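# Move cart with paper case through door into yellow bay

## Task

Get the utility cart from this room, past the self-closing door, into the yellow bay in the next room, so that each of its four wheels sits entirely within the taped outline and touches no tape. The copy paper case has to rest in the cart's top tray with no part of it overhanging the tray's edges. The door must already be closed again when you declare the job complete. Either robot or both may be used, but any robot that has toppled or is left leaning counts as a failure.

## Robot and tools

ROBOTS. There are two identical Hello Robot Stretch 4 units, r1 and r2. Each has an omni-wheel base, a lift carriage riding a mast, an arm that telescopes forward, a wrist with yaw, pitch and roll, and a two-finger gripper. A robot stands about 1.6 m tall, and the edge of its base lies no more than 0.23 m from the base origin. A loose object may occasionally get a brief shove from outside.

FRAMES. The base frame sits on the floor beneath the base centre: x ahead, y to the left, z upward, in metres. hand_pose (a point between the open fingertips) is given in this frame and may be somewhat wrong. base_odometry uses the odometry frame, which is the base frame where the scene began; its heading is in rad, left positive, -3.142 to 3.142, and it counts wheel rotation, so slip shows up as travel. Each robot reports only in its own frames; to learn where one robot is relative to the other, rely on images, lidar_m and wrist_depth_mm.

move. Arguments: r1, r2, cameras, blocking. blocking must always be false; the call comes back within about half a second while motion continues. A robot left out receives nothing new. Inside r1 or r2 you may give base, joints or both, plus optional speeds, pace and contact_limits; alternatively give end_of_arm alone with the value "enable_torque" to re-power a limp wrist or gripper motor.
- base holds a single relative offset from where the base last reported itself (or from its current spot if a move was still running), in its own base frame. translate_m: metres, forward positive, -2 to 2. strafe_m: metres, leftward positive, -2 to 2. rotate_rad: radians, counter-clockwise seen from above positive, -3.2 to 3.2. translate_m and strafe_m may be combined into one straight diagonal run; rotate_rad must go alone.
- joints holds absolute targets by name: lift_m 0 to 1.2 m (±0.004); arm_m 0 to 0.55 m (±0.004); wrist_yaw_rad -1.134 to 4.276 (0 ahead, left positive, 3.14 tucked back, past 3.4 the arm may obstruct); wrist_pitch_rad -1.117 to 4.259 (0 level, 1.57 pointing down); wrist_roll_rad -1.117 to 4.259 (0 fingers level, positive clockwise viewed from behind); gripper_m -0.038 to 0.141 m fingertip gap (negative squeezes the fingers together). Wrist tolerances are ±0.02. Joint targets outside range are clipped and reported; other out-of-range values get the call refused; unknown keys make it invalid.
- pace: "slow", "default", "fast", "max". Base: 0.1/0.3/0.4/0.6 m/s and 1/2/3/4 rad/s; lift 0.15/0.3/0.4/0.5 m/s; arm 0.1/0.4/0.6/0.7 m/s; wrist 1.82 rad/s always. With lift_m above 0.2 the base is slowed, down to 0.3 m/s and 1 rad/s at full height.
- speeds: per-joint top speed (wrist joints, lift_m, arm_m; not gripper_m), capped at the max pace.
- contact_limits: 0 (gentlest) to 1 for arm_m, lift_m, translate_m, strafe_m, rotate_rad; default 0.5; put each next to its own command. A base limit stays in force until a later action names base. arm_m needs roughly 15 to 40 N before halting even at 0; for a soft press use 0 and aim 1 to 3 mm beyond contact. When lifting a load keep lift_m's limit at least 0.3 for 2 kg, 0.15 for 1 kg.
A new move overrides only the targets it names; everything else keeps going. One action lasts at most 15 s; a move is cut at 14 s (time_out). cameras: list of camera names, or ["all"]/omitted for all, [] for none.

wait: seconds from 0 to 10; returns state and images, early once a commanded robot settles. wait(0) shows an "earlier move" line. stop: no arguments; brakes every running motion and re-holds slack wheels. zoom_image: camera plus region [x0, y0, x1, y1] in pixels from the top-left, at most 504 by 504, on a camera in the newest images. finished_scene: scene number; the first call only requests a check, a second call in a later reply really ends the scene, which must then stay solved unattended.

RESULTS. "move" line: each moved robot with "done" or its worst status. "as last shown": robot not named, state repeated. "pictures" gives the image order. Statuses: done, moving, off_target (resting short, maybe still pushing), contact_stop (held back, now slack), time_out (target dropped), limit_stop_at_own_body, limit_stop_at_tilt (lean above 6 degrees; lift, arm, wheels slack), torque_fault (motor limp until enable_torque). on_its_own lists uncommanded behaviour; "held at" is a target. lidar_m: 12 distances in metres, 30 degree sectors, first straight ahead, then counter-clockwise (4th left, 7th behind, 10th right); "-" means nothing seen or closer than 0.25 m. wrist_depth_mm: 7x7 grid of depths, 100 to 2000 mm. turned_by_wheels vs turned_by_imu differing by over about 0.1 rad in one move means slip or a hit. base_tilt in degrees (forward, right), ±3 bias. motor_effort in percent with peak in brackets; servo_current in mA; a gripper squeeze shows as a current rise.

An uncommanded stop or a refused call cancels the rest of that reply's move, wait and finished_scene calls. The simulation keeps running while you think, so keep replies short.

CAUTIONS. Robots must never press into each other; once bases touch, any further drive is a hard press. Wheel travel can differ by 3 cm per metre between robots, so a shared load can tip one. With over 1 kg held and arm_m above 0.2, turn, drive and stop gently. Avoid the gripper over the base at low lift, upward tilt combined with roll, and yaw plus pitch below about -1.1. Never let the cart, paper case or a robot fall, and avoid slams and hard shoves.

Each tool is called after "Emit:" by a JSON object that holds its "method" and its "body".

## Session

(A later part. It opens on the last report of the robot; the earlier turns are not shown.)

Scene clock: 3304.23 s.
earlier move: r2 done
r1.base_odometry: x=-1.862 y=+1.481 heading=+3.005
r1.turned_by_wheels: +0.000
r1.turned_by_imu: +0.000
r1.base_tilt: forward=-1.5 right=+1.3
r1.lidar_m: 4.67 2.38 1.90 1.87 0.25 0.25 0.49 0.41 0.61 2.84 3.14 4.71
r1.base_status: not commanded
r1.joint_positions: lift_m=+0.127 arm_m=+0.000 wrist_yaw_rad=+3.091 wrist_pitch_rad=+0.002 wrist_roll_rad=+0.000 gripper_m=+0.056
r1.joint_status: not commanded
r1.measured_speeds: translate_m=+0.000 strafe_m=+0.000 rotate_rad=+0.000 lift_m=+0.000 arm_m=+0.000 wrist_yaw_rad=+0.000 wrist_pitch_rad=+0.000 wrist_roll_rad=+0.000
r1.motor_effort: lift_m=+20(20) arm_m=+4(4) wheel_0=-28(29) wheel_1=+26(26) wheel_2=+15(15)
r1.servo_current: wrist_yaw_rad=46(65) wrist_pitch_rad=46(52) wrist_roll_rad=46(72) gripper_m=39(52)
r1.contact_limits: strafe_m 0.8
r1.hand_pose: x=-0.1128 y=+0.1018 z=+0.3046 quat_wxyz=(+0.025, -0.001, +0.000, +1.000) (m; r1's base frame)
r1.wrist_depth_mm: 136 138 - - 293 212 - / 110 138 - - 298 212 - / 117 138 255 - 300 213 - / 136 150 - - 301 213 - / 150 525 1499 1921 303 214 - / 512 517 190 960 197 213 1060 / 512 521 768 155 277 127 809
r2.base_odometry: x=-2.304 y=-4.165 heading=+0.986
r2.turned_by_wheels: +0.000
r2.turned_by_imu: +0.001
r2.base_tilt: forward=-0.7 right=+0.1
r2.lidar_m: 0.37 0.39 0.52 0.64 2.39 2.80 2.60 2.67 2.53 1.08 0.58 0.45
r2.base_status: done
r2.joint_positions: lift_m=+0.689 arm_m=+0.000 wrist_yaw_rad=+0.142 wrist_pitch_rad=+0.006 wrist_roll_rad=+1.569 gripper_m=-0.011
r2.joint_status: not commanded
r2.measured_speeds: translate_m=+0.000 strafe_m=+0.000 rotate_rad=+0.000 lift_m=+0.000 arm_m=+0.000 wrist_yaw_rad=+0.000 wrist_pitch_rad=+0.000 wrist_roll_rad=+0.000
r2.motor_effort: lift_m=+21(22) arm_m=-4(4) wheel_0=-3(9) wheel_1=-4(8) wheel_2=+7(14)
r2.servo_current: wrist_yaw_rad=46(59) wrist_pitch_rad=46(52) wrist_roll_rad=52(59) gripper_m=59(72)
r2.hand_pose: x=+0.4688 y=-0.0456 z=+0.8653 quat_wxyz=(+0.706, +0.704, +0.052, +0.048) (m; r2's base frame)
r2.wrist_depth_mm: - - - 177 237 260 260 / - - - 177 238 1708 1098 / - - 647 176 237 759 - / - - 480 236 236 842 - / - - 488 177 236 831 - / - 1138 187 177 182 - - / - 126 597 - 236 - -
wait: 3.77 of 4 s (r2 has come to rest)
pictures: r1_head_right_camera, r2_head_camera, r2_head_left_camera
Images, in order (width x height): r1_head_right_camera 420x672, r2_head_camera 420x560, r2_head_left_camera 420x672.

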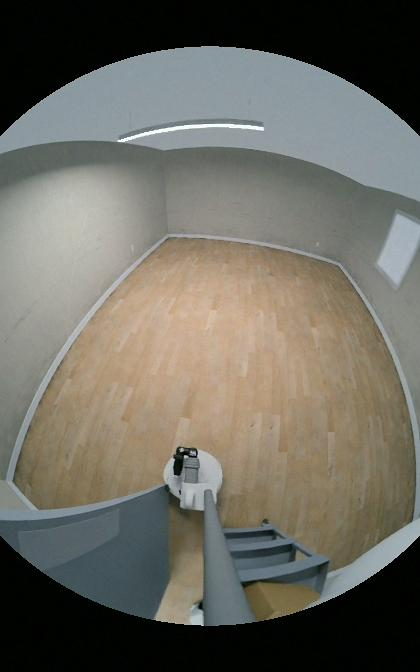

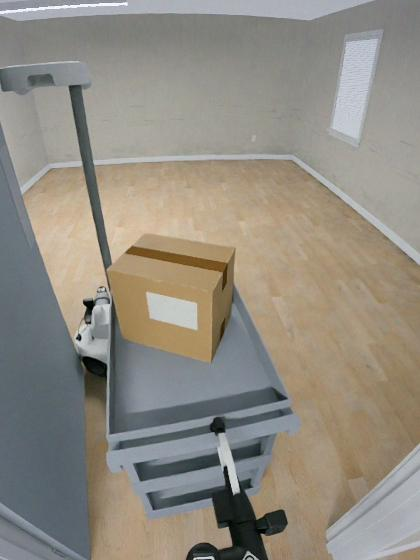

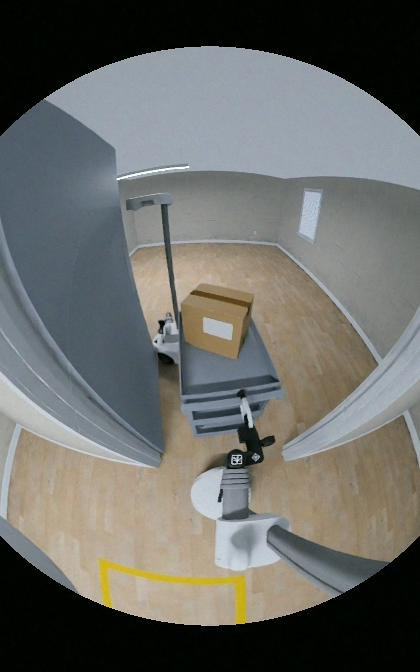

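Emit:
{"method": "move", "body": {"blocking": false, "r2": {"base": {"translate_m": -0.747, "strafe_m": -0.061}, "pace": "slow"}, "cameras": []}}

Emit:
{"method": "wait", "body": {"seconds": 9, "cameras": ["r2_head_camera", "r2_head_left_camera", "r2_head_right_camera"]}}

Scene clock: 3335.23 s.
move: r2 moving
r1.base_odometry: x=-1.862 y=+1.481 heading=+3.005
r1.turned_by_wheels: +0.000
r1.turned_by_imu: +0.000
r1.base_tilt: forward=-1.6 right=+1.3
r1.lidar_m: 4.65 2.35 1.87 1.85 0.25 0.27 0.52 0.44 0.60 2.85 3.09 4.72
r1.base_status: not commanded
r1.joint_positions: lift_m=+0.127 arm_m=+0.000 wrist_yaw_rad=+3.091 wrist_pitch_rad=+0.002 wrist_roll_rad=+0.000 gripper_m=+0.056
r1.joint_status: not commanded
r1.measured_speeds: translate_m=+0.000 strafe_m=+0.000 rotate_rad=+0.000 lift_m=+0.000 arm_m=+0.000 wrist_yaw_rad=+0.000 wrist_pitch_rad=+0.000 wrist_roll_rad=+0.000
r1.motor_effort: lift_m=+20(20) arm_m=+4(4) wheel_0=-28(29) wheel_1=+26(26) wheel_2=+15(15)
r1.servo_current: wrist_yaw_rad=52(59) wrist_pitch_rad=39(46) wrist_roll_rad=33(72) gripper_m=46(46)
r1.contact_limits: strafe_m 0.8
r1.hand_pose: x=-0.1128 y=+0.1018 z=+0.3046 quat_wxyz=(+0.025, -0.001, +0.000, +1.000) (m; r1's base frame)
r1.wrist_depth_mm: 136 138 - - 294 212 - / 110 138 - - 298 212 - / 117 138 256 - 300 212 - / 136 150 - - 300 214 - / 150 569 1499 1921 303 215 - / 525 535 189 960 197 215 1025 / 750 159 741 156 277 128 809
r2.base_odometry: x=-2.310 y=-4.176 heading=+0.986
r2.turned_by_wheels: +0.000
r2.turned_by_imu: +0.001
r2.base_tilt: forward=-0.6 right=+0.1
r2.lidar_m: 0.40 0.38 0.51 0.67 2.41 2.78 2.58 2.68 2.52 1.17 0.57 0.42
r2.base_status: translate_m moving; strafe_m moving
r2.joint_positions: lift_m=+0.689 arm_m=+0.000 wrist_yaw_rad=+0.142 wrist_pitch_rad=+0.006 wrist_roll_rad=+1.569 gripper_m=-0.011
r2.joint_status: not commanded
r2.measured_speeds: translate_m=-0.050 strafe_m=-0.004 rotate_rad=+0.001 lift_m=+0.000 arm_m=+0.000 wrist_yaw_rad=+0.000 wrist_pitch_rad=+0.000 wrist_roll_rad=+0.000
r2.motor_effort: lift_m=+21(22) arm_m=-3(4) wheel_0=-5(7) wheel_1=-8(8) wheel_2=+14(14)
r2.servo_current: wrist_yaw_rad=46(52) wrist_pitch_rad=46(46) wrist_roll_rad=46(52) gripper_m=65(72)
r2.hand_pose: x=+0.4688 y=-0.0456 z=+0.8653 quat_wxyz=(+0.706, +0.704, +0.052, +0.048) (m; r2's base frame)
r2.wrist_depth_mm: - - - 177 237 263 260 / - - - 177 236 1661 1182 / - - 640 176 236 788 - / - - 480 237 236 831 - / - - 488 176 236 831 - / - 1138 517 176 182 - - / - 126 597 - 237 - -
pictures: none
No camera images: "cameras" was empty.

Scene clock: 3343.50 s.
earlier move: r2 done
r1.base_odometry: x=-1.862 y=+1.481 heading=+3.005
r1.turned_by_wheels: +0.000
r1.turned_by_imu: -0.001
r1.base_tilt: forward=-1.6 right=+1.3
r1.lidar_m: 4.66 2.38 1.91 1.86 0.25 0.25 0.64 1.19 1.91 2.83 3.12 4.71
r1.base_status: not commanded
r1.joint_positions: lift_m=+0.127 arm_m=+0.000 wrist_yaw_rad=+3.091 wrist_pitch_rad=+0.002 wrist_roll_rad=+0.000 gripper_m=+0.056
r1.joint_status: not commanded
r1.measured_speeds: translate_m=+0.000 strafe_m=+0.000 rotate_rad=+0.000 lift_m=+0.000 arm_m=+0.000 wrist_yaw_rad=+0.000 wrist_pitch_rad=+0.000 wrist_roll_rad=+0.000
r1.motor_effort: lift_m=+20(20) arm_m=+4(4) wheel_0=-29(29) wheel_1=+26(26) wheel_2=+15(15)
r1.servo_current: wrist_yaw_rad=46(72) wrist_pitch_rad=46(52) wrist_roll_rad=52(78) gripper_m=39(46)
r1.contact_limits: strafe_m 0.8
r1.hand_pose: x=-0.1128 y=+0.1018 z=+0.3046 quat_wxyz=(+0.025, -0.001, +0.000, +1.000) (m; r1's base frame)
r1.wrist_depth_mm: 136 138 1430 - 296 211 - / 110 138 1281 - 297 213 - / 117 139 220 - 298 213 - / 136 150 - - 301 214 - / 1336 1708 1661 1983 303 215 - / 1205 1182 195 960 196 214 1042 / 842 750 750 156 277 128 798
r2.base_odometry: x=-2.665 y=-4.821 heading=+0.986
r2.turned_by_wheels: +0.000
r2.turned_by_imu: +0.003
r2.base_tilt: forward=-0.7 right=+0.1
r2.lidar_m: 0.39 0.39 1.27 2.34 2.42 1.99 1.86 1.90 2.52 2.35 1.45 0.45
r2.base_status: done
r2.joint_positions: lift_m=+0.689 arm_m=+0.000 wrist_yaw_rad=+0.143 wrist_pitch_rad=+0.006 wrist_roll_rad=+1.569 gripper_m=-0.011
r2.joint_status: not commanded
r2.measured_speeds: translate_m=+0.000 strafe_m=+0.000 rotate_rad=+0.000 lift_m=+0.000 arm_m=+0.000 wrist_yaw_rad=+0.000 wrist_pitch_rad=+0.000 wrist_roll_rad=+0.000
r2.motor_effort: lift_m=+21(22) arm_m=-3(4) wheel_0=+0(7) wheel_1=-4(8) wheel_2=+7(14)
r2.servo_current: wrist_yaw_rad=46(65) wrist_pitch_rad=52(52) wrist_roll_rad=46(59) gripper_m=65(78)
r2.hand_pose: x=+0.4688 y=-0.0456 z=+0.8653 quat_wxyz=(+0.706, +0.704, +0.052, +0.048) (m; r2's base frame)
r2.wrist_depth_mm: - - - 185 247 254 254 / - - - 182 244 1661 1182 / - - - 181 242 820 - / - - 512 179 239 842 - / - - 477 178 236 831 - / - - 504 177 182 - - / - 116 554 - 234 - -
wait: 8.27 of 9 s (r2 has come to rest)
pictures: r2_head_camera, r2_head_left_camera, r2_head_right_camera
Images, in order (width x height): r2_head_camera 420x560, r2_head_left_camera 420x672, r2_head_right_camera 420x672.

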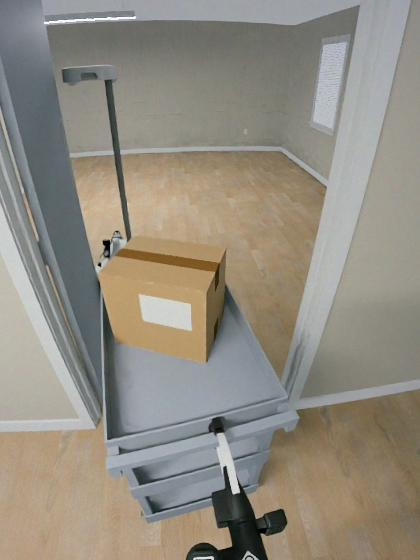

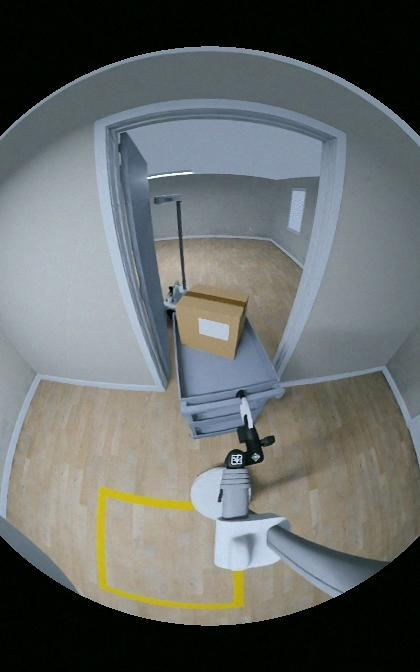

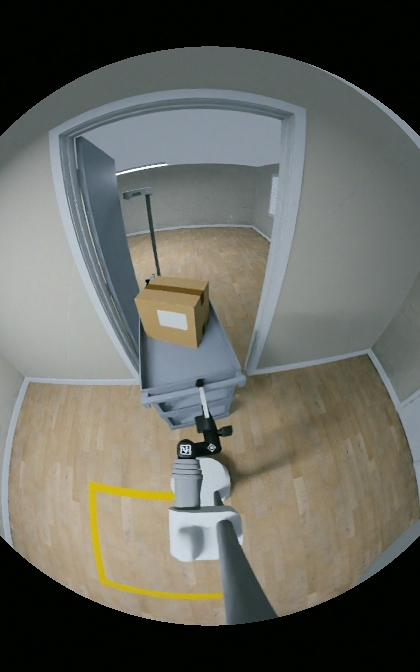

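Emit:
{"method": "zoom_image", "body": {"camera": "r2_head_left_camera", "region": [0, 360, 420, 640]}}

Emit:
{"method": "zoom_image", "body": {"camera": "r2_head_right_camera", "region": [0, 360, 420, 640]}}

Scaled by 1.200 from the camera's 420x672 image, which has a finer 600x960 frame.

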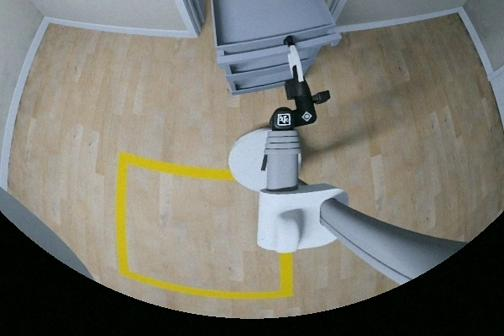

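Scaled by 1.200 from the camera's 420x672 image, which has a finer 600x960 frame.

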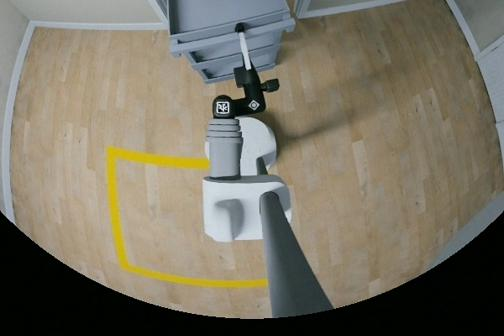

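Emit:
{"method": "move", "body": {"blocking": false, "r2": {"base": {"translate_m": -0.25, "strafe_m": -0.007}, "pace": "slow"}, "cameras": []}}

Emit:
{"method": "wait", "body": {"seconds": 4, "cameras": ["r2_head_camera", "r2_head_left_camera"]}}

Scene clock: 3498.43 s.
move: r2 moving
r1.base_odometry: x=-1.862 y=+1.481 heading=+3.005
r1.turned_by_wheels: +0.000
r1.turned_by_imu: +0.000
r1.base_tilt: forward=-1.6 right=+1.3
r1.lidar_m: 4.66 2.39 1.90 1.87 0.25 0.25 0.64 1.22 1.89 2.85 3.11 4.72
r1.base_status: not commanded
r1.joint_positions: lift_m=+0.127 arm_m=+0.000 wrist_yaw_rad=+3.091 wrist_pitch_rad=+0.002 wrist_roll_rad=+0.000 gripper_m=+0.056
r1.joint_status: not commanded
r1.measured_speeds: translate_m=+0.000 strafe_m=+0.000 rotate_rad=+0.000 lift_m=+0.000 arm_m=+0.000 wrist_yaw_rad=+0.000 wrist_pitch_rad=+0.000 wrist_roll_rad=+0.000
r1.motor_effort: lift_m=+20(20) arm_m=+4(4) wheel_0=-28(29) wheel_1=+25(26) wheel_2=+15(15)
r1.servo_current: wrist_yaw_rad=59(59) wrist_pitch_rad=39(46) wrist_roll_rad=52(52) gripper_m=46(46)
r1.contact_limits: strafe_m 0.8
r1.hand_pose: x=-0.1128 y=+0.1018 z=+0.3046 quat_wxyz=(+0.025, -0.001, +0.000, +1.000) (m; r1's base frame)
r1.wrist_depth_mm: 136 138 1366 - 291 212 - / 110 138 1281 - 298 213 - / 117 139 220 - 298 213 - / 136 150 289 - 301 213 - / 1336 1708 1756 1921 303 214 - / 1160 1182 195 946 197 214 1042 / 842 759 750 156 277 128 831
r2.base_odometry: x=-2.672 y=-4.832 heading=+0.987
r2.turned_by_wheels: +0.000
r2.turned_by_imu: +0.001
r2.base_tilt: forward=-0.7 right=+0.1
r2.lidar_m: 0.37 0.38 1.27 2.35 2.43 1.99 1.86 1.90 2.49 2.36 1.45 0.47
r2.base_status: translate_m moving; strafe_m moving
r2.joint_positions: lift_m=+0.689 arm_m=+0.000 wrist_yaw_rad=+0.143 wrist_pitch_rad=+0.006 wrist_roll_rad=+1.569 gripper_m=-0.011
r2.joint_status: not commanded
r2.measured_speeds: translate_m=-0.049 strafe_m=-0.002 rotate_rad=-0.003 lift_m=+0.000 arm_m=+0.000 wrist_yaw_rad=+0.000 wrist_pitch_rad=+0.000 wrist_roll_rad=+0.000
r2.motor_effort: lift_m=+21(21) arm_m=-4(4) wheel_0=+0(3) wheel_1=-6(7) wheel_2=+13(13)
r2.servo_current: wrist_yaw_rad=46(52) wrist_pitch_rad=39(46) wrist_roll_rad=59(59) gripper_m=59(65)
r2.hand_pose: x=+0.4688 y=-0.0455 z=+0.8653 quat_wxyz=(+0.706, +0.704, +0.052, +0.049) (m; r2's base frame)
r2.wrist_depth_mm: - - - 184 246 254 254 / - - - 183 243 1661 1160 / - - - 181 242 831 - / - - 508 180 239 842 - / - - 473 178 238 842 - / - - 496 177 182 - - / - 116 564 - 235 - -
pictures: none
No camera images: "cameras" was empty.

Scene clock: 3501.70 s.
earlier move: r2 done
r1.base_odometry: x=-1.862 y=+1.481 heading=+3.005
r1.turned_by_wheels: +0.000
r1.turned_by_imu: +0.000
r1.base_tilt: forward=-1.6 right=+1.3
r1.lidar_m: 4.66 2.39 1.91 1.87 0.25 0.25 0.65 1.46 1.90 2.83 3.12 4.73
r1.base_status: not commanded
r1.joint_positions: lift_m=+0.127 arm_m=+0.000 wrist_yaw_rad=+3.091 wrist_pitch_rad=+0.002 wrist_roll_rad=+0.000 gripper_m=+0.056
r1.joint_status: not commanded
r1.measured_speeds: translate_m=+0.000 strafe_m=+0.000 rotate_rad=+0.000 lift_m=+0.000 arm_m=+0.000 wrist_yaw_rad=+0.000 wrist_pitch_rad=+0.000 wrist_roll_rad=+0.000
r1.motor_effort: lift_m=+20(20) arm_m=+4(4) wheel_0=-28(29) wheel_1=+25(26) wheel_2=+14(15)
r1.servo_current: wrist_yaw_rad=59(65) wrist_pitch_rad=39(52) wrist_roll_rad=33(65) gripper_m=39(46)
r1.contact_limits: strafe_m 0.8
r1.hand_pose: x=-0.1128 y=+0.1018 z=+0.3046 quat_wxyz=(+0.025, -0.001, +0.000, +1.000) (m; r1's base frame)
r1.wrist_depth_mm: 136 138 1618 - 294 213 - / 110 139 1499 - 297 212 - / 117 139 245 - 300 213 - / 136 150 - - 301 213 - / 1366 1983 1661 1921 303 215 - / 1182 1205 195 960 196 214 1025 / 842 750 759 156 277 127 809
r2.base_odometry: x=-2.797 y=-5.033 heading=+0.986
r2.turned_by_wheels: -0.001
r2.turned_by_imu: +0.000
r2.base_tilt: forward=-0.7 right=+0.1
r2.lidar_m: 0.37 0.39 1.61 2.34 2.38 1.73 1.60 1.65 2.21 2.38 1.83 0.45
r2.base_status: done
r2.joint_positions: lift_m=+0.689 arm_m=+0.000 wrist_yaw_rad=+0.143 wrist_pitch_rad=+0.006 wrist_roll_rad=+1.569 gripper_m=-0.011
r2.joint_status: not commanded
r2.measured_speeds: translate_m=+0.000 strafe_m=+0.000 rotate_rad=+0.000 lift_m=+0.000 arm_m=+0.000 wrist_yaw_rad=+0.000 wrist_pitch_rad=+0.000 wrist_roll_rad=+0.000
r2.motor_effort: lift_m=+21(22) arm_m=-3(4) wheel_0=-3(9) wheel_1=-6(9) wheel_2=+5(14)
r2.servo_current: wrist_yaw_rad=39(59) wrist_pitch_rad=46(52) wrist_roll_rad=46(65) gripper_m=65(72)
r2.hand_pose: x=+0.4688 y=-0.0455 z=+0.8653 quat_wxyz=(+0.706, +0.704, +0.052, +0.049) (m; r2's base frame)
r2.wrist_depth_mm: - - - 186 248 257 256 / - - - 184 245 1618 1182 / - - - 182 243 842 - / - - 517 180 240 842 - / - - 477 178 238 831 - / - - 500 176 183 - - / - 125 554 - 234 - -
wait: 3.27 of 4 s (r2 has come to rest)
pictures: r2_head_camera, r2_head_left_camera
Images, in order (width x height): r2_head_camera 420x560, r2_head_left_camera 420x672.

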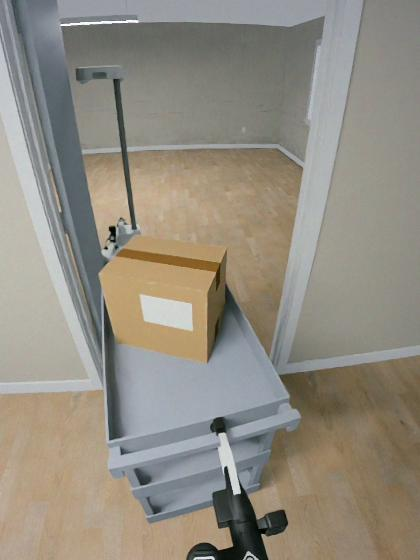

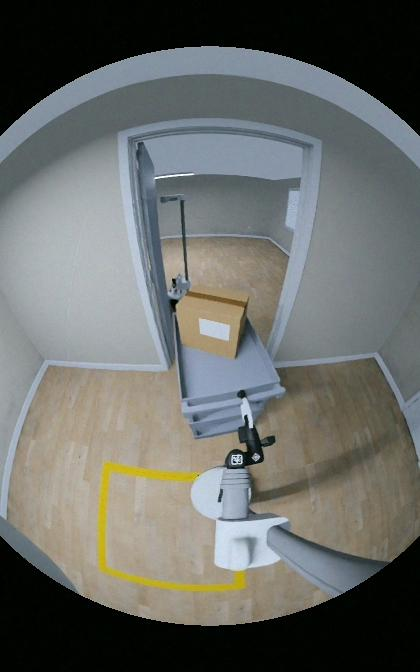

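Emit:
{"method": "move", "body": {"blocking": false, "r2": {"base": {"translate_m": -0.62, "strafe_m": 0.193}, "pace": "slow"}, "cameras": []}}

Emit:
{"method": "wait", "body": {"seconds": 9, "cameras": ["r2_head_camera", "r2_head_left_camera"]}}

Scene clock: 3533.50 s.
move: r2 moving
r1.base_odometry: x=-1.862 y=+1.481 heading=+3.005
r1.turned_by_wheels: +0.000
r1.turned_by_imu: +0.000
r1.base_tilt: forward=-1.6 right=+1.3
r1.lidar_m: 4.66 2.36 1.89 1.87 0.25 0.25 0.67 1.47 1.89 2.85 3.14 4.71
r1.base_status: not commanded
r1.joint_positions: lift_m=+0.127 arm_m=+0.000 wrist_yaw_rad=+3.091 wrist_pitch_rad=+0.002 wrist_roll_rad=+0.000 gripper_m=+0.056
r1.joint_status: not commanded
r1.measured_speeds: translate_m=+0.000 strafe_m=+0.000 rotate_rad=+0.000 lift_m=+0.000 arm_m=+0.000 wrist_yaw_rad=+0.000 wrist_pitch_rad=+0.000 wrist_roll_rad=+0.000
r1.motor_effort: lift_m=+20(20) arm_m=+4(4) wheel_0=-28(28) wheel_1=+26(26) wheel_2=+15(15)
r1.servo_current: wrist_yaw_rad=39(59) wrist_pitch_rad=46(52) wrist_roll_rad=52(65) gripper_m=46(46)
r1.contact_limits: strafe_m 0.8
r1.hand_pose: x=-0.1128 y=+0.1018 z=+0.3046 quat_wxyz=(+0.025, -0.001, +0.000, +1.000) (m; r1's base frame)
r1.wrist_depth_mm: 136 138 1708 - 294 213 - / 110 138 1537 - 298 212 - / 117 139 248 - 298 213 - / 136 150 - - 301 214 - / 1308 1983 - 1863 303 214 - / 1182 1160 195 946 196 214 1025 / 842 750 750 156 278 127 820
r2.base_odometry: x=-2.807 y=-5.042 heading=+0.986
r2.turned_by_wheels: +0.000
r2.turned_by_imu: +0.000
r2.base_tilt: forward=-0.6 right=+0.1
r2.lidar_m: 0.38 0.38 1.61 2.32 2.38 1.73 1.60 1.63 2.20 2.37 1.82 0.46
r2.base_status: translate_m moving; strafe_m moving
r2.joint_positions: lift_m=+0.689 arm_m=+0.000 wrist_yaw_rad=+0.143 wrist_pitch_rad=+0.006 wrist_roll_rad=+1.569 gripper_m=-0.011
r2.joint_status: not commanded
r2.measured_speeds: translate_m=-0.050 strafe_m=+0.015 rotate_rad=-0.001 lift_m=+0.000 arm_m=+0.000 wrist_yaw_rad=+0.000 wrist_pitch_rad=+0.000 wrist_roll_rad=+0.000
r2.motor_effort: lift_m=+21(21) arm_m=-4(4) wheel_0=-9(13) wheel_1=-5(7) wheel_2=+12(12)
r2.servo_current: wrist_yaw_rad=46(59) wrist_pitch_rad=46(52) wrist_roll_rad=46(52) gripper_m=65(72)
r2.hand_pose: x=+0.4688 y=-0.0455 z=+0.8653 quat_wxyz=(+0.706, +0.704, +0.052, +0.049) (m; r2's base frame)
r2.wrist_depth_mm: - - - 186 249 256 257 / - - - 185 247 1661 1182 / - - - 182 244 831 - / - - 517 181 240 831 - / - - 477 179 237 820 - / - - 500 176 182 - - / - 125 554 - 233 - -
pictures: none
No camera images: "cameras" was empty.

Scene clock: 3540.73 s.
earlier move: r2 done
r1.base_odometry: x=-1.862 y=+1.481 heading=+3.005
r1.turned_by_wheels: +0.000
r1.turned_by_imu: +0.000
r1.base_tilt: forward=-1.6 right=+1.3
r1.lidar_m: 4.65 2.39 1.89 1.86 0.25 0.26 0.66 1.50 1.91 2.85 3.12 4.71
r1.base_status: not commanded
r1.joint_positions: lift_m=+0.127 arm_m=+0.000 wrist_yaw_rad=+3.091 wrist_pitch_rad=+0.002 wrist_roll_rad=+0.000 gripper_m=+0.056
r1.joint_status: not commanded
r1.measured_speeds: translate_m=+0.000 strafe_m=+0.000 rotate_rad=+0.000 lift_m=+0.000 arm_m=+0.000 wrist_yaw_rad=+0.000 wrist_pitch_rad=+0.000 wrist_roll_rad=+0.000
r1.motor_effort: lift_m=+20(20) arm_m=+4(4) wheel_0=-29(29) wheel_1=+26(26) wheel_2=+15(15)
r1.servo_current: wrist_yaw_rad=33(72) wrist_pitch_rad=46(52) wrist_roll_rad=46(65) gripper_m=39(52)
r1.contact_limits: strafe_m 0.8
r1.hand_pose: x=-0.1128 y=+0.1018 z=+0.3046 quat_wxyz=(+0.025, -0.001, +0.000, +1.000) (m; r1's base frame)
r1.wrist_depth_mm: 136 138 - - 293 213 - / 110 138 - - 298 213 - / 117 139 254 - 298 213 - / 136 150 - - 301 214 - / 1308 - - 1921 303 214 - / 1182 1182 195 946 196 215 1042 / 854 759 759 156 278 127 809
r2.base_odometry: x=-3.300 y=-5.443 heading=+0.985
r2.turned_by_wheels: +0.000
r2.turned_by_imu: -0.002
r2.base_tilt: forward=-0.7 right=+0.1
r2.lidar_m: 0.42 0.44 2.26 2.10 1.57 1.10 1.01 1.02 1.36 2.59 2.66 0.42
r2.base_status: done
r2.joint_positions: lift_m=+0.689 arm_m=+0.000 wrist_yaw_rad=+0.138 wrist_pitch_rad=+0.006 wrist_roll_rad=+1.569 gripper_m=-0.011
r2.joint_status: not commanded
r2.measured_speeds: translate_m=+0.000 strafe_m=+0.000 rotate_rad=+0.000 lift_m=+0.000 arm_m=+0.000 wrist_yaw_rad=+0.000 wrist_pitch_rad=+0.000 wrist_roll_rad=+0.000
r2.motor_effort: lift_m=+21(22) arm_m=-3(4) wheel_0=-6(14) wheel_1=-6(8) wheel_2=+4(12)
r2.servo_current: wrist_yaw_rad=59(65) wrist_pitch_rad=46(52) wrist_roll_rad=46(72) gripper_m=59(72)
r2.hand_pose: x=+0.4686 y=-0.0469 z=+0.8653 quat_wxyz=(+0.706, +0.705, +0.051, +0.047) (m; r2's base frame)
r2.wrist_depth_mm: 1576 - - 145 202 1464 - / - - 559 151 208 759 - / - 496 452 155 216 - - / 1576 - 480 161 224 831 - / 1576 - 569 169 232 - - / - - 185 174 182 - - / - - - - - - 492
wait: 7.23 of 9 s (r2 has come to rest)
pictures: r2_head_camera, r2_head_left_camera
Images, in order (width x height): r2_head_camera 420x560, r2_head_left_camera 420x672.

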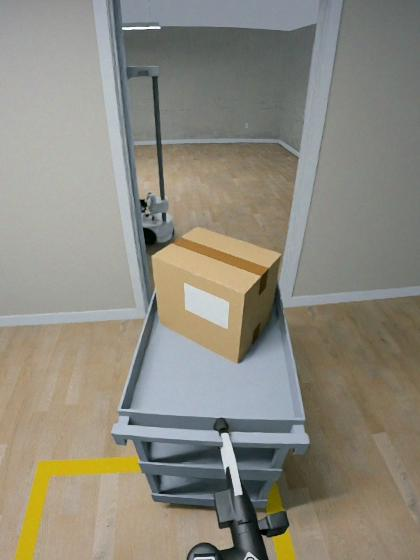

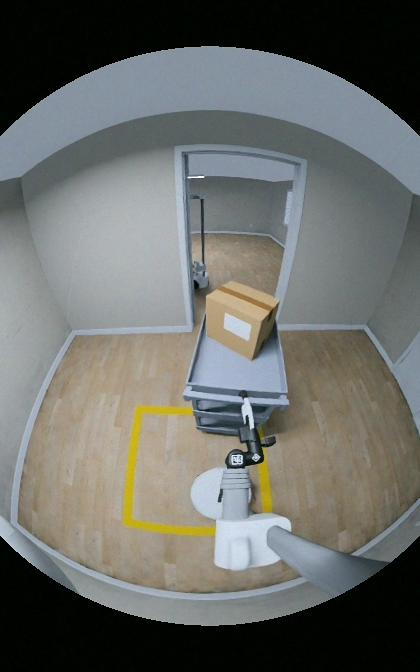

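Emit:
{"method": "wait", "body": {"seconds": 0, "cameras": ["r2_head_camera", "r2_head_left_camera", "r2_head_right_camera", "r1_head_camera"]}}

Scene clock: 3567.67 s.
r1.base_odometry: x=-1.862 y=+1.481 heading=+3.005
r1.turned_by_wheels: +0.000
r1.turned_by_imu: +0.000
r1.base_tilt: forward=-1.6 right=+1.3
r1.lidar_m: 4.67 2.35 1.89 1.85 0.25 0.25 0.66 1.50 1.91 2.84 3.14 4.71
r1.base_status: not commanded
r1.joint_positions: lift_m=+0.127 arm_m=+0.000 wrist_yaw_rad=+3.091 wrist_pitch_rad=+0.002 wrist_roll_rad=+0.000 gripper_m=+0.056
r1.joint_status: not commanded
r1.measured_speeds: translate_m=+0.000 strafe_m=+0.000 rotate_rad=+0.000 lift_m=+0.000 arm_m=+0.000 wrist_yaw_rad=+0.000 wrist_pitch_rad=+0.000 wrist_roll_rad=+0.000
r1.motor_effort: lift_m=+20(20) arm_m=+4(4) wheel_0=-28(29) wheel_1=+26(26) wheel_2=+15(15)
r1.servo_current: wrist_yaw_rad=59(72) wrist_pitch_rad=46(52) wrist_roll_rad=59(65) gripper_m=39(52)
r1.contact_limits: strafe_m 0.8
r1.hand_pose: x=-0.1128 y=+0.1018 z=+0.3046 quat_wxyz=(+0.025, -0.001, +0.000, +1.000) (m; r1's base frame)
r1.wrist_depth_mm: 136 138 - - 296 211 - / 110 139 - - 298 213 - / 117 139 256 - 298 213 - / 136 150 - - 300 214 - / 1308 - - 1921 304 213 - / 1205 1160 195 960 196 213 1025 / 854 750 759 156 278 127 809
r2.base_odometry: x=-3.300 y=-5.443 heading=+0.985
r2.turned_by_wheels: +0.000
r2.turned_by_imu: +0.000
r2.base_tilt: forward=-0.7 right=+0.1
r2.lidar_m: 0.42 0.42 2.24 2.10 1.59 1.09 1.02 1.04 1.37 2.59 2.67 0.42
r2.base_status: done
r2.joint_positions: lift_m=+0.689 arm_m=+0.000 wrist_yaw_rad=+0.138 wrist_pitch_rad=+0.006 wrist_roll_rad=+1.569 gripper_m=-0.011
r2.joint_status: not commanded
r2.measured_speeds: translate_m=+0.000 strafe_m=+0.000 rotate_rad=+0.000 lift_m=+0.000 arm_m=+0.000 wrist_yaw_rad=+0.000 wrist_pitch_rad=+0.000 wrist_roll_rad=+0.000
r2.motor_effort: lift_m=+21(22) arm_m=-4(4) wheel_0=-6(14) wheel_1=-6(8) wheel_2=+5(12)
r2.servo_current: wrist_yaw_rad=52(65) wrist_pitch_rad=46(52) wrist_roll_rad=52(72) gripper_m=59(72)
r2.hand_pose: x=+0.4686 y=-0.0469 z=+0.8653 quat_wxyz=(+0.706, +0.705, +0.051, +0.047) (m; r2's base frame)
r2.wrist_depth_mm: 1537 - - 146 202 1464 - / - - 554 151 207 759 - / - 492 455 155 216 - - / 1576 - 480 162 224 831 - / 1537 - 569 169 233 - - / - - 185 175 182 - - / - - - - - - 496
pictures: r1_head_camera, r2_head_camera, r2_head_left_camera, r2_head_right_camera
Images, in order (width x height): r1_head_camera 420x560, r2_head_camera 420x560, r2_head_left_camera 420x672, r2_head_right_camera 420x672.

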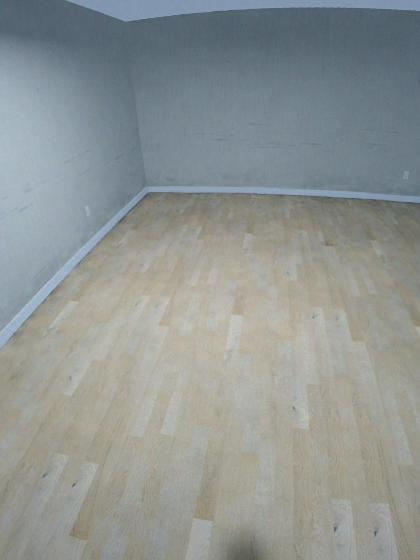

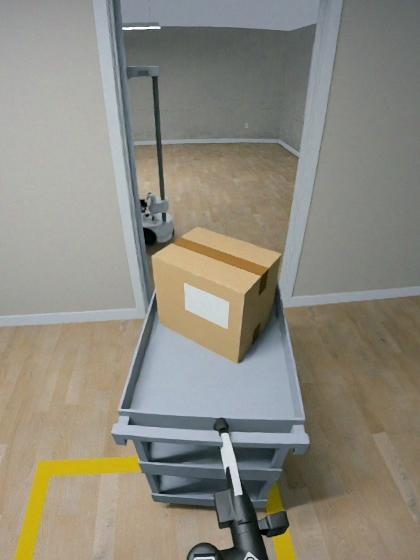

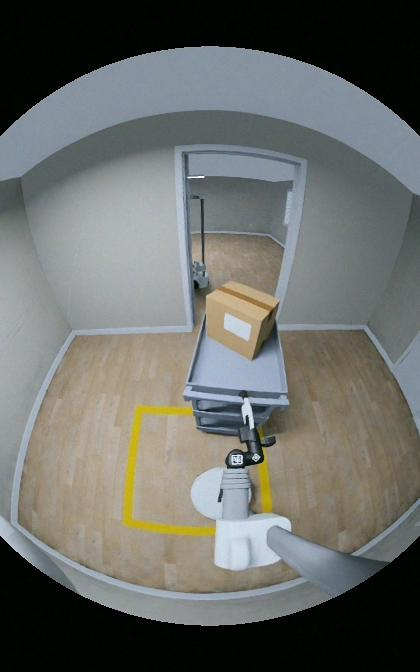

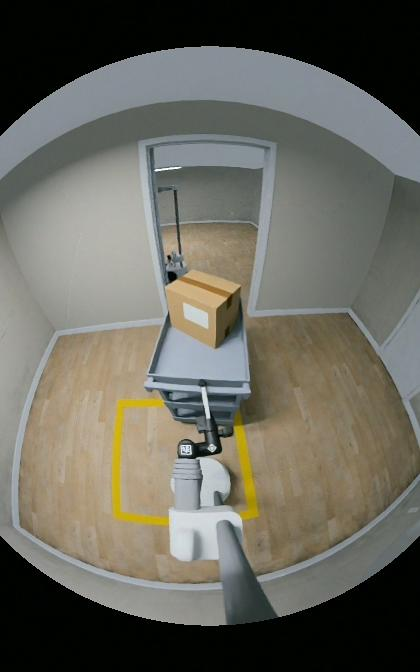

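Emit:
{"method": "zoom_image", "body": {"camera": "r2_head_left_camera", "region": [100, 380, 310, 560]}}

Emit:
{"method": "zoom_image", "body": {"camera": "r2_head_right_camera", "region": [90, 370, 290, 540]}}

Emit:
{"method": "zoom_image", "body": {"camera": "r2_head_camera", "region": [0, 200, 420, 560]}}

Scaled by 2.400 from the camera's 420x672 image, which has a finer 600x960 frame.

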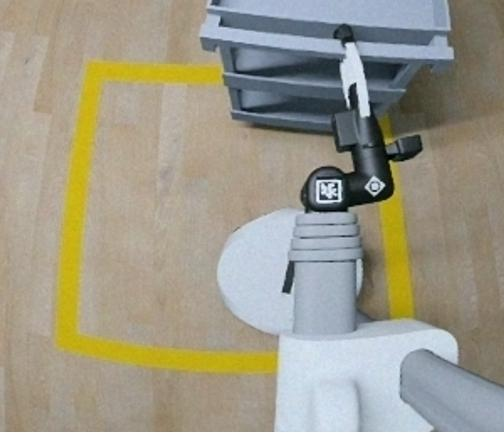

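Scaled by 2.520 from the camera's 420x672 image, which has a finer 600x960 frame.

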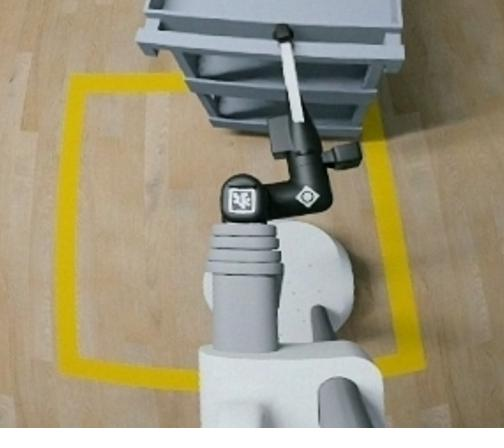

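Scaled by 1.200 from the camera's 420x560 image, which has a finer 1200x1600 frame.

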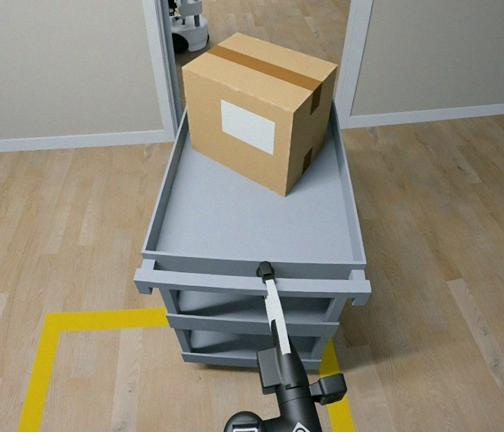

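Emit:
{"method": "move", "body": {"blocking": false, "r2": {"base": {"translate_m": -0.3555, "strafe_m": 0.1834}, "pace": "slow"}, "cameras": []}}

Emit:
{"method": "wait", "body": {"seconds": 6, "cameras": ["r2_head_camera", "r2_head_left_camera"]}}

Scene clock: 3658.13 s.
move: r2 moving
r1.base_odometry: x=-1.862 y=+1.481 heading=+3.005
r1.turned_by_wheels: +0.000
r1.turned_by_imu: +0.000
r1.base_tilt: forward=-1.6 right=+1.3
r1.lidar_m: 4.67 2.37 1.88 1.88 0.25 0.27 0.65 1.49 1.92 2.84 3.14 4.72
r1.base_status: not commanded
r1.joint_positions: lift_m=+0.127 arm_m=+0.000 wrist_yaw_rad=+3.091 wrist_pitch_rad=+0.002 wrist_roll_rad=+0.000 gripper_m=+0.056
r1.joint_status: not commanded
r1.measured_speeds: translate_m=+0.000 strafe_m=+0.000 rotate_rad=+0.000 lift_m=+0.000 arm_m=+0.000 wrist_yaw_rad=+0.000 wrist_pitch_rad=+0.000 wrist_roll_rad=+0.000
r1.motor_effort: lift_m=+20(20) arm_m=+4(4) wheel_0=-28(29) wheel_1=+26(26) wheel_2=+15(15)
r1.servo_current: wrist_yaw_rad=52(65) wrist_pitch_rad=46(46) wrist_roll_rad=59(59) gripper_m=39(46)
r1.contact_limits: strafe_m 0.8
r1.hand_pose: x=-0.1128 y=+0.1018 z=+0.3046 quat_wxyz=(+0.025, -0.001, +0.000, +1.000) (m; r1's base frame)
r1.wrist_depth_mm: 136 138 - - 294 212 - / 110 138 - - 297 213 - / 117 139 256 - 298 212 - / 136 150 - - 301 213 - / 1366 - - 1983 304 215 - / 1182 1205 195 976 196 214 1025 / 842 750 750 155 276 127 809
r2.base_odometry: x=-3.313 y=-5.450 heading=+0.985
r2.turned_by_wheels: -0.001
r2.turned_by_imu: +0.000
r2.base_tilt: forward=-0.7 right=+0.1
r2.lidar_m: 0.40 0.45 2.25 2.09 1.58 1.08 0.99 1.02 1.37 2.62 2.69 0.43
r2.base_status: translate_m moving; strafe_m moving
r2.joint_positions: lift_m=+0.689 arm_m=+0.000 wrist_yaw_rad=+0.138 wrist_pitch_rad=+0.006 wrist_roll_rad=+1.569 gripper_m=-0.011
r2.joint_status: not commanded
r2.measured_speeds: translate_m=-0.049 strafe_m=+0.025 rotate_rad=-0.001 lift_m=+0.000 arm_m=+0.000 wrist_yaw_rad=+0.000 wrist_pitch_rad=+0.000 wrist_roll_rad=+0.000
r2.motor_effort: lift_m=+21(21) arm_m=-3(4) wheel_0=-9(13) wheel_1=-5(7) wheel_2=+8(11)
r2.servo_current: wrist_yaw_rad=46(52) wrist_pitch_rad=46(52) wrist_roll_rad=39(59) gripper_m=65(72)
r2.hand_pose: x=+0.4686 y=-0.0469 z=+0.8653 quat_wxyz=(+0.706, +0.705, +0.051, +0.047) (m; r2's base frame)
r2.wrist_depth_mm: - - - 145 202 1430 - / - - 549 150 208 768 - / 1537 492 452 155 216 - - / 1618 - 484 162 224 831 - / 1537 - 569 169 233 - - / - - 185 174 182 - - / - 116 - - - - 496
pictures: none
No camera images: "cameras" was empty.

Scene clock: 3662.80 s.
earlier move: r2 done
r1.base_odometry: x=-1.862 y=+1.481 heading=+3.005
r1.turned_by_wheels: +0.000
r1.turned_by_imu: +0.000
r1.base_tilt: forward=-1.6 right=+1.3
r1.lidar_m: 4.67 2.35 1.90 1.87 0.25 0.25 0.66 1.47 1.89 2.84 3.13 4.72
r1.base_status: not commanded
r1.joint_positions: lift_m=+0.127 arm_m=+0.000 wrist_yaw_rad=+3.091 wrist_pitch_rad=+0.002 wrist_roll_rad=+0.000 gripper_m=+0.056
r1.joint_status: not commanded
r1.measured_speeds: translate_m=+0.000 strafe_m=+0.000 rotate_rad=+0.000 lift_m=+0.000 arm_m=+0.000 wrist_yaw_rad=+0.000 wrist_pitch_rad=+0.000 wrist_roll_rad=+0.000
r1.motor_effort: lift_m=+19(20) arm_m=+4(4) wheel_0=-28(29) wheel_1=+26(26) wheel_2=+15(15)
r1.servo_current: wrist_yaw_rad=65(72) wrist_pitch_rad=46(52) wrist_roll_rad=52(72) gripper_m=46(46)
r1.contact_limits: strafe_m 0.8
r1.hand_pose: x=-0.1128 y=+0.1018 z=+0.3046 quat_wxyz=(+0.025, -0.001, +0.000, +1.000) (m; r1's base frame)
r1.wrist_depth_mm: 135 138 - - 293 212 - / 110 138 - - 297 213 - / 117 138 255 - 298 213 - / 136 150 - - 301 213 - / 1336 - - 1921 303 214 - / 1182 1182 195 960 197 214 1042 / 854 759 759 156 276 127 809
r2.base_odometry: x=-3.650 y=-5.638 heading=+0.985
r2.turned_by_wheels: +0.000
r2.turned_by_imu: -0.001
r2.base_tilt: forward=-0.7 right=+0.1
r2.lidar_m: 0.44 0.53 2.02 1.89 1.04 0.72 0.68 0.68 0.90 2.13 2.89 0.39
r2.base_status: done
r2.joint_positions: lift_m=+0.689 arm_m=+0.000 wrist_yaw_rad=+0.137 wrist_pitch_rad=+0.006 wrist_roll_rad=+1.569 gripper_m=-0.011
r2.joint_status: not commanded
r2.measured_speeds: translate_m=+0.000 strafe_m=+0.000 rotate_rad=+0.000 lift_m=+0.000 arm_m=+0.000 wrist_yaw_rad=+0.000 wrist_pitch_rad=+0.000 wrist_roll_rad=+0.000
r2.motor_effort: lift_m=+21(22) arm_m=-4(4) wheel_0=-7(15) wheel_1=-4(8) wheel_2=+4(11)
r2.servo_current: wrist_yaw_rad=39(65) wrist_pitch_rad=39(52) wrist_roll_rad=33(65) gripper_m=65(78)
r2.hand_pose: x=+0.4685 y=-0.0472 z=+0.8653 quat_wxyz=(+0.706, +0.705, +0.050, +0.047) (m; r2's base frame)
r2.wrist_depth_mm: 1808 442 442 106 163 - - / 1808 407 407 118 175 - - / 1808 508 473 126 190 - - / 1808 - 597 140 208 - - / - - - 151 229 1756 - / - - 178 167 182 1618 504 / - - - - - 1499 462
wait: 4.67 of 6 s (r2 has come to rest)
pictures: r2_head_camera, r2_head_left_camera
Images, in order (width x height): r2_head_camera 420x560, r2_head_left_camera 420x672.

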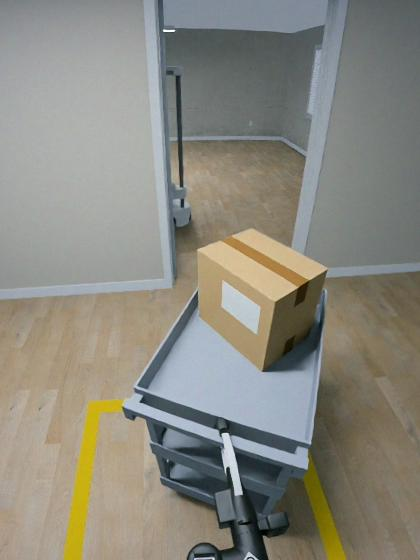

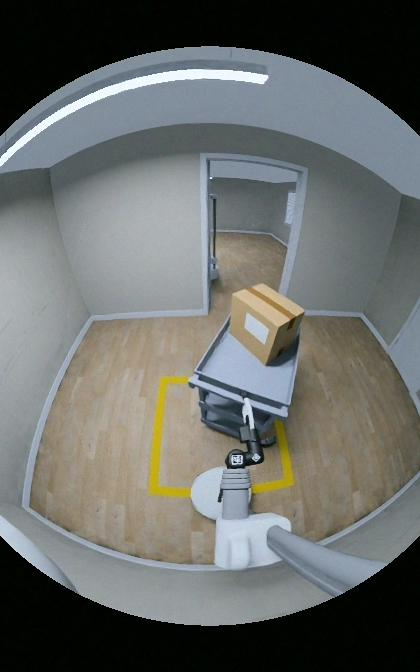

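Emit:
{"method": "zoom_image", "body": {"camera": "r2_head_left_camera", "region": [130, 350, 320, 520]}}

Scaled by 2.653 from the camera's 420x672 image, which has a finer 600x960 frame.

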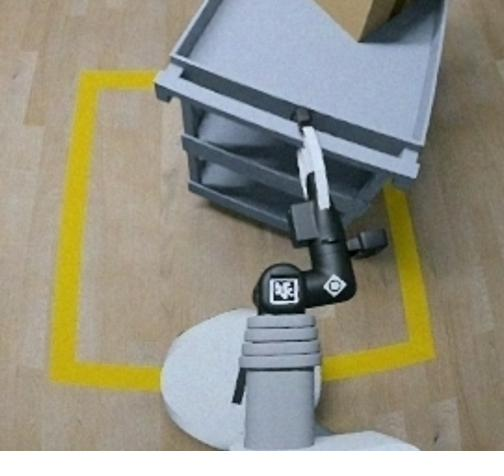

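Emit:
{"method": "zoom_image", "body": {"camera": "r2_head_camera", "region": [60, 270, 360, 560]}}

Emit:
{"method": "wait", "body": {"seconds": 0, "cameras": ["r2_head_right_camera", "r2_wrist_camera"]}}

Scaled by 1.680 from the camera's 420x560 image, which has a finer 1200x1600 frame.

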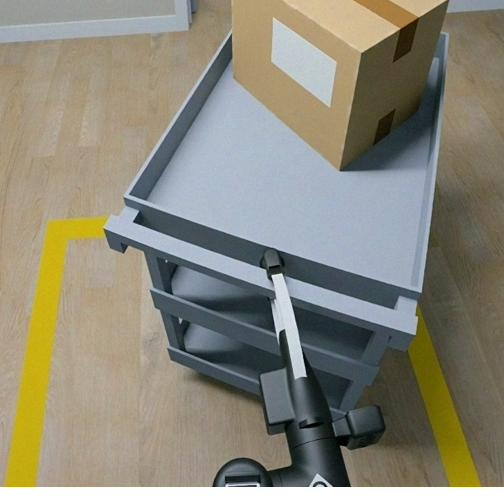

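Scene clock: 3785.43 s.
r1.base_odometry: x=-1.862 y=+1.481 heading=+3.005
r1.turned_by_wheels: +0.000
r1.turned_by_imu: +0.000
r1.base_tilt: forward=-1.6 right=+1.3
r1.lidar_m: 4.67 2.35 1.89 1.88 0.25 0.25 0.67 1.49 1.91 2.86 3.11 4.71
r1.base_status: not commanded
r1.joint_positions: lift_m=+0.127 arm_m=+0.000 wrist_yaw_rad=+3.091 wrist_pitch_rad=+0.002 wrist_roll_rad=+0.000 gripper_m=+0.056
r1.joint_status: not commanded
r1.measured_speeds: translate_m=+0.000 strafe_m=+0.000 rotate_rad=+0.000 lift_m=+0.000 arm_m=+0.000 wrist_yaw_rad=+0.000 wrist_pitch_rad=+0.000 wrist_roll_rad=+0.000
r1.motor_effort: lift_m=+20(20) arm_m=+4(4) wheel_0=-29(29) wheel_1=+26(26) wheel_2=+15(15)
r1.servo_current: wrist_yaw_rad=46(72) wrist_pitch_rad=46(52) wrist_roll_rad=46(72) gripper_m=52(46)
r1.contact_limits: strafe_m 0.8
r1.hand_pose: x=-0.1128 y=+0.1018 z=+0.3046 quat_wxyz=(+0.025, -0.001, +0.000, +1.000) (m; r1's base frame)
r1.wrist_depth_mm: 136 138 - - 294 212 - / 110 138 - - 298 212 - / 117 139 255 - 300 213 - / 136 150 - - 301 215 - / 1308 - - 1921 303 215 - / 1182 1229 195 960 196 214 1025 / 842 750 750 155 277 128 809
r2.base_odometry: x=-3.650 y=-5.638 heading=+0.985
r2.turned_by_wheels: +0.000
r2.turned_by_imu: +0.000
r2.base_tilt: forward=-0.7 right=+0.0
r2.lidar_m: 0.44 0.51 2.01 1.89 1.04 0.71 0.67 0.67 0.89 2.11 2.91 0.37
r2.base_status: done
r2.joint_positions: lift_m=+0.689 arm_m=+0.000 wrist_yaw_rad=+0.137 wrist_pitch_rad=+0.006 wrist_roll_rad=+1.569 gripper_m=-0.011
r2.joint_status: not commanded
r2.measured_speeds: translate_m=+0.000 strafe_m=+0.000 rotate_rad=+0.000 lift_m=+0.000 arm_m=+0.000 wrist_yaw_rad=+0.000 wrist_pitch_rad=+0.000 wrist_roll_rad=+0.000
r2.motor_effort: lift_m=+21(22) arm_m=-3(4) wheel_0=-7(15) wheel_1=-5(8) wheel_2=+4(11)
r2.servo_current: wrist_yaw_rad=59(65) wrist_pitch_rad=46(52) wrist_roll_rad=46(65) gripper_m=65(78)
r2.hand_pose: x=+0.4685 y=-0.0472 z=+0.8653 quat_wxyz=(+0.706, +0.705, +0.050, +0.047) (m; r2's base frame)
r2.wrist_depth_mm: 1808 439 442 106 163 - - / 1808 407 407 118 176 - - / 1808 512 466 125 191 - - / 1863 - 597 139 208 - - / - - - 151 229 1708 - / - - 178 168 181 1576 508 / - - - - - 1537 459
pictures: r2_head_right_camera, r2_wrist_camera
Images, in order (width x height): r2_head_right_camera 420x672, r2_wrist_camera 616x392.

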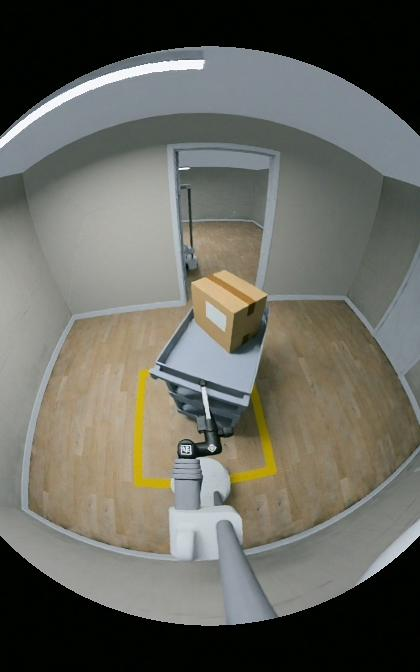

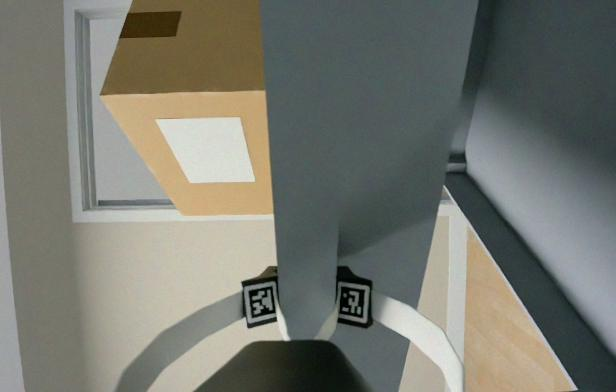

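Emit:
{"method": "move", "body": {"blocking": false, "r2": {"base": {"translate_m": 0.188, "strafe_m": 0.339}, "joints": {"wrist_yaw_rad": -0.122}, "speeds": {"wrist_yaw_rad": 0.075}, "pace": "slow"}, "cameras": []}}

Emit:
{"method": "wait", "body": {"seconds": 5, "cameras": ["r2_head_camera", "r2_head_left_camera"]}}

Scene clock: 3851.33 s.
move: r2 moving
r1.base_odometry: x=-1.862 y=+1.481 heading=+3.005
r1.turned_by_wheels: +0.000
r1.turned_by_imu: +0.000
r1.base_tilt: forward=-1.6 right=+1.3
r1.lidar_m: 4.66 2.38 1.91 1.88 0.25 0.26 0.61 1.49 1.90 2.84 3.13 4.71
r1.base_status: not commanded
r1.joint_positions: lift_m=+0.127 arm_m=+0.000 wrist_yaw_rad=+3.091 wrist_pitch_rad=+0.002 wrist_roll_rad=+0.000 gripper_m=+0.056
r1.joint_status: not commanded
r1.measured_speeds: translate_m=+0.000 strafe_m=+0.000 rotate_rad=+0.000 lift_m=+0.000 arm_m=+0.000 wrist_yaw_rad=+0.000 wrist_pitch_rad=+0.000 wrist_roll_rad=+0.000
r1.motor_effort: lift_m=+20(20) arm_m=+4(4) wheel_0=-29(29) wheel_1=+26(26) wheel_2=+15(15)
r1.servo_current: wrist_yaw_rad=52(59) wrist_pitch_rad=46(46) wrist_roll_rad=26(72) gripper_m=39(46)
r1.contact_limits: strafe_m 0.8
r1.hand_pose: x=-0.1128 y=+0.1018 z=+0.3046 quat_wxyz=(+0.025, -0.001, +0.000, +1.000) (m; r1's base frame)
r1.wrist_depth_mm: 136 138 - - 294 211 - / 110 138 - - 298 213 - / 117 139 255 - 298 213 - / 135 150 - - 300 213 - / 1336 - - 1921 303 215 - / 1229 1205 195 960 196 216 1025 / 854 759 759 156 276 127 820
r2.base_odometry: x=-3.655 y=-5.627 heading=+0.984
r2.turned_by_wheels: -0.001
r2.turned_by_imu: +0.000
r2.base_tilt: forward=-0.7 right=+0.1
r2.lidar_m: 0.44 0.50 2.05 1.88 1.03 0.73 0.68 0.71 0.94 2.15 2.90 0.38
r2.base_status: translate_m moving; strafe_m moving
r2.joint_positions: lift_m=+0.689 arm_m=+0.000 wrist_yaw_rad=+0.106 wrist_pitch_rad=+0.006 wrist_roll_rad=+1.569 gripper_m=-0.011
r2.joint_status: wrist_yaw_rad moving
r2.measured_speeds: translate_m=+0.023 strafe_m=+0.042 rotate_rad=+0.002 lift_m=+0.000 arm_m=+0.000 wrist_yaw_rad=-0.077 wrist_pitch_rad=+0.000 wrist_roll_rad=+0.000
r2.motor_effort: lift_m=+21(21) arm_m=-3(4) wheel_0=-12(12) wheel_1=+8(8) wheel_2=-10(11)
r2.servo_current: wrist_yaw_rad=78(111) wrist_pitch_rad=46(46) wrist_roll_rad=59(59) gripper_m=59(65)
r2.hand_pose: x=+0.4669 y=-0.0563 z=+0.8653 quat_wxyz=(+0.707, +0.705, +0.040, +0.036) (m; r2's base frame)
r2.wrist_depth_mm: 1808 452 452 109 165 - - / 1808 415 407 120 175 - - / 1863 500 459 128 191 - - / 1863 - 591 141 208 - - / - - - 152 229 - - / - - 178 168 182 1576 492 / - - - - - 1537 466
pictures: none
No camera images: "cameras" was empty.

Scene clock: 3856.00 s.
earlier move: r2 done
r1.base_odometry: x=-1.862 y=+1.481 heading=+3.005
r1.turned_by_wheels: +0.000
r1.turned_by_imu: +0.000
r1.base_tilt: forward=-1.6 right=+1.3
r1.lidar_m: 4.67 2.39 1.87 1.87 0.25 0.25 0.66 1.47 1.92 2.86 3.14 4.71
r1.base_status: not commanded
r1.joint_positions: lift_m=+0.127 arm_m=+0.000 wrist_yaw_rad=+3.091 wrist_pitch_rad=+0.002 wrist_roll_rad=+0.000 gripper_m=+0.056
r1.joint_status: not commanded
r1.measured_speeds: translate_m=+0.000 strafe_m=+0.000 rotate_rad=+0.000 lift_m=+0.000 arm_m=+0.000 wrist_yaw_rad=+0.000 wrist_pitch_rad=+0.000 wrist_roll_rad=+0.000
r1.motor_effort: lift_m=+19(20) arm_m=+4(4) wheel_0=-28(29) wheel_1=+26(26) wheel_2=+15(15)
r1.servo_current: wrist_yaw_rad=39(78) wrist_pitch_rad=39(52) wrist_roll_rad=39(72) gripper_m=39(46)
r1.contact_limits: strafe_m 0.8
r1.hand_pose: x=-0.1128 y=+0.1018 z=+0.3046 quat_wxyz=(+0.025, -0.001, +0.000, +1.000) (m; r1's base frame)
r1.wrist_depth_mm: 136 138 - - 293 211 - / 110 139 - - 298 212 - / 117 139 247 - 298 213 - / 136 151 - - 301 213 - / 1336 - - 1921 303 214 - / 1182 1205 194 976 196 214 1025 / 854 759 759 156 277 127 809
r2.base_odometry: x=-3.828 y=-5.294 heading=+0.984
r2.turned_by_wheels: +0.000
r2.turned_by_imu: +0.001
r2.base_tilt: forward=-0.6 right=+0.1
r2.lidar_m: 0.45 1.96 1.69 1.57 1.37 0.94 0.88 0.91 1.21 2.75 3.09 0.33
r2.base_status: done
r2.joint_positions: lift_m=+0.689 arm_m=+0.000 wrist_yaw_rad=-0.123 wrist_pitch_rad=+0.006 wrist_roll_rad=+1.569 gripper_m=-0.011
r2.joint_status: all done
r2.measured_speeds: translate_m=+0.000 strafe_m=+0.000 rotate_rad=+0.000 lift_m=+0.000 arm_m=+0.000 wrist_yaw_rad=+0.000 wrist_pitch_rad=+0.000 wrist_roll_rad=+0.000
r2.motor_effort: lift_m=+21(22) arm_m=-3(4) wheel_0=-7(12) wheel_1=+3(10) wheel_2=-8(12)
r2.servo_current: wrist_yaw_rad=59(111) wrist_pitch_rad=39(52) wrist_roll_rad=59(59) gripper_m=65(72)
r2.hand_pose: x=+0.4464 y=-0.1222 z=+0.8653 quat_wxyz=(+0.706, +0.705, -0.042, -0.046) (m; r2's base frame)
r2.wrist_depth_mm: - 366 368 - 140 - - / 1756 407 413 - - - - / 1808 - 544 103 174 - - / 1756 - - 116 198 - - / 1708 - - 134 227 1499 525 / - - 178 158 181 1499 484 / - - - - - 384 399
wait: 4.67 of 5 s (r2 has come to rest)
pictures: r2_head_camera, r2_head_left_camera
Images, in order (width x height): r2_head_camera 420x560, r2_head_left_camera 420x672.

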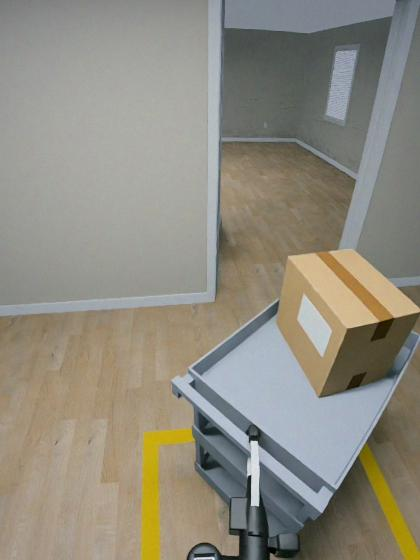

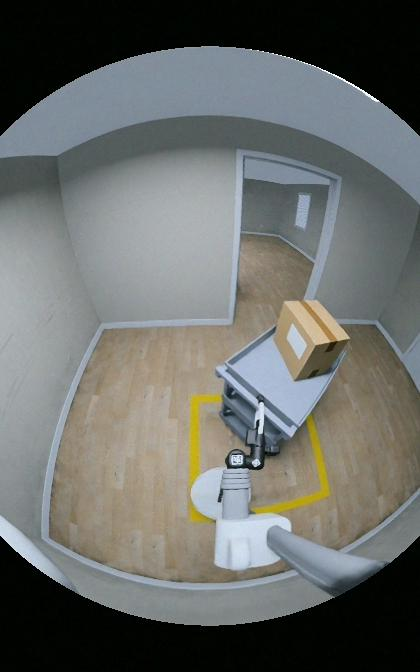

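Emit:
{"method": "zoom_image", "body": {"camera": "r2_head_left_camera", "region": [170, 370, 350, 540]}}

Scaled by 2.800 from the camera's 420x672 image, which has a finer 600x960 frame.

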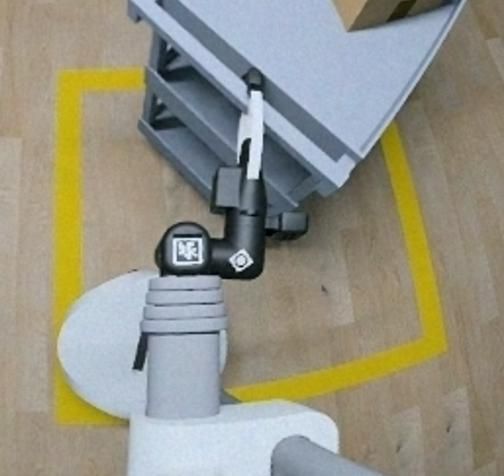

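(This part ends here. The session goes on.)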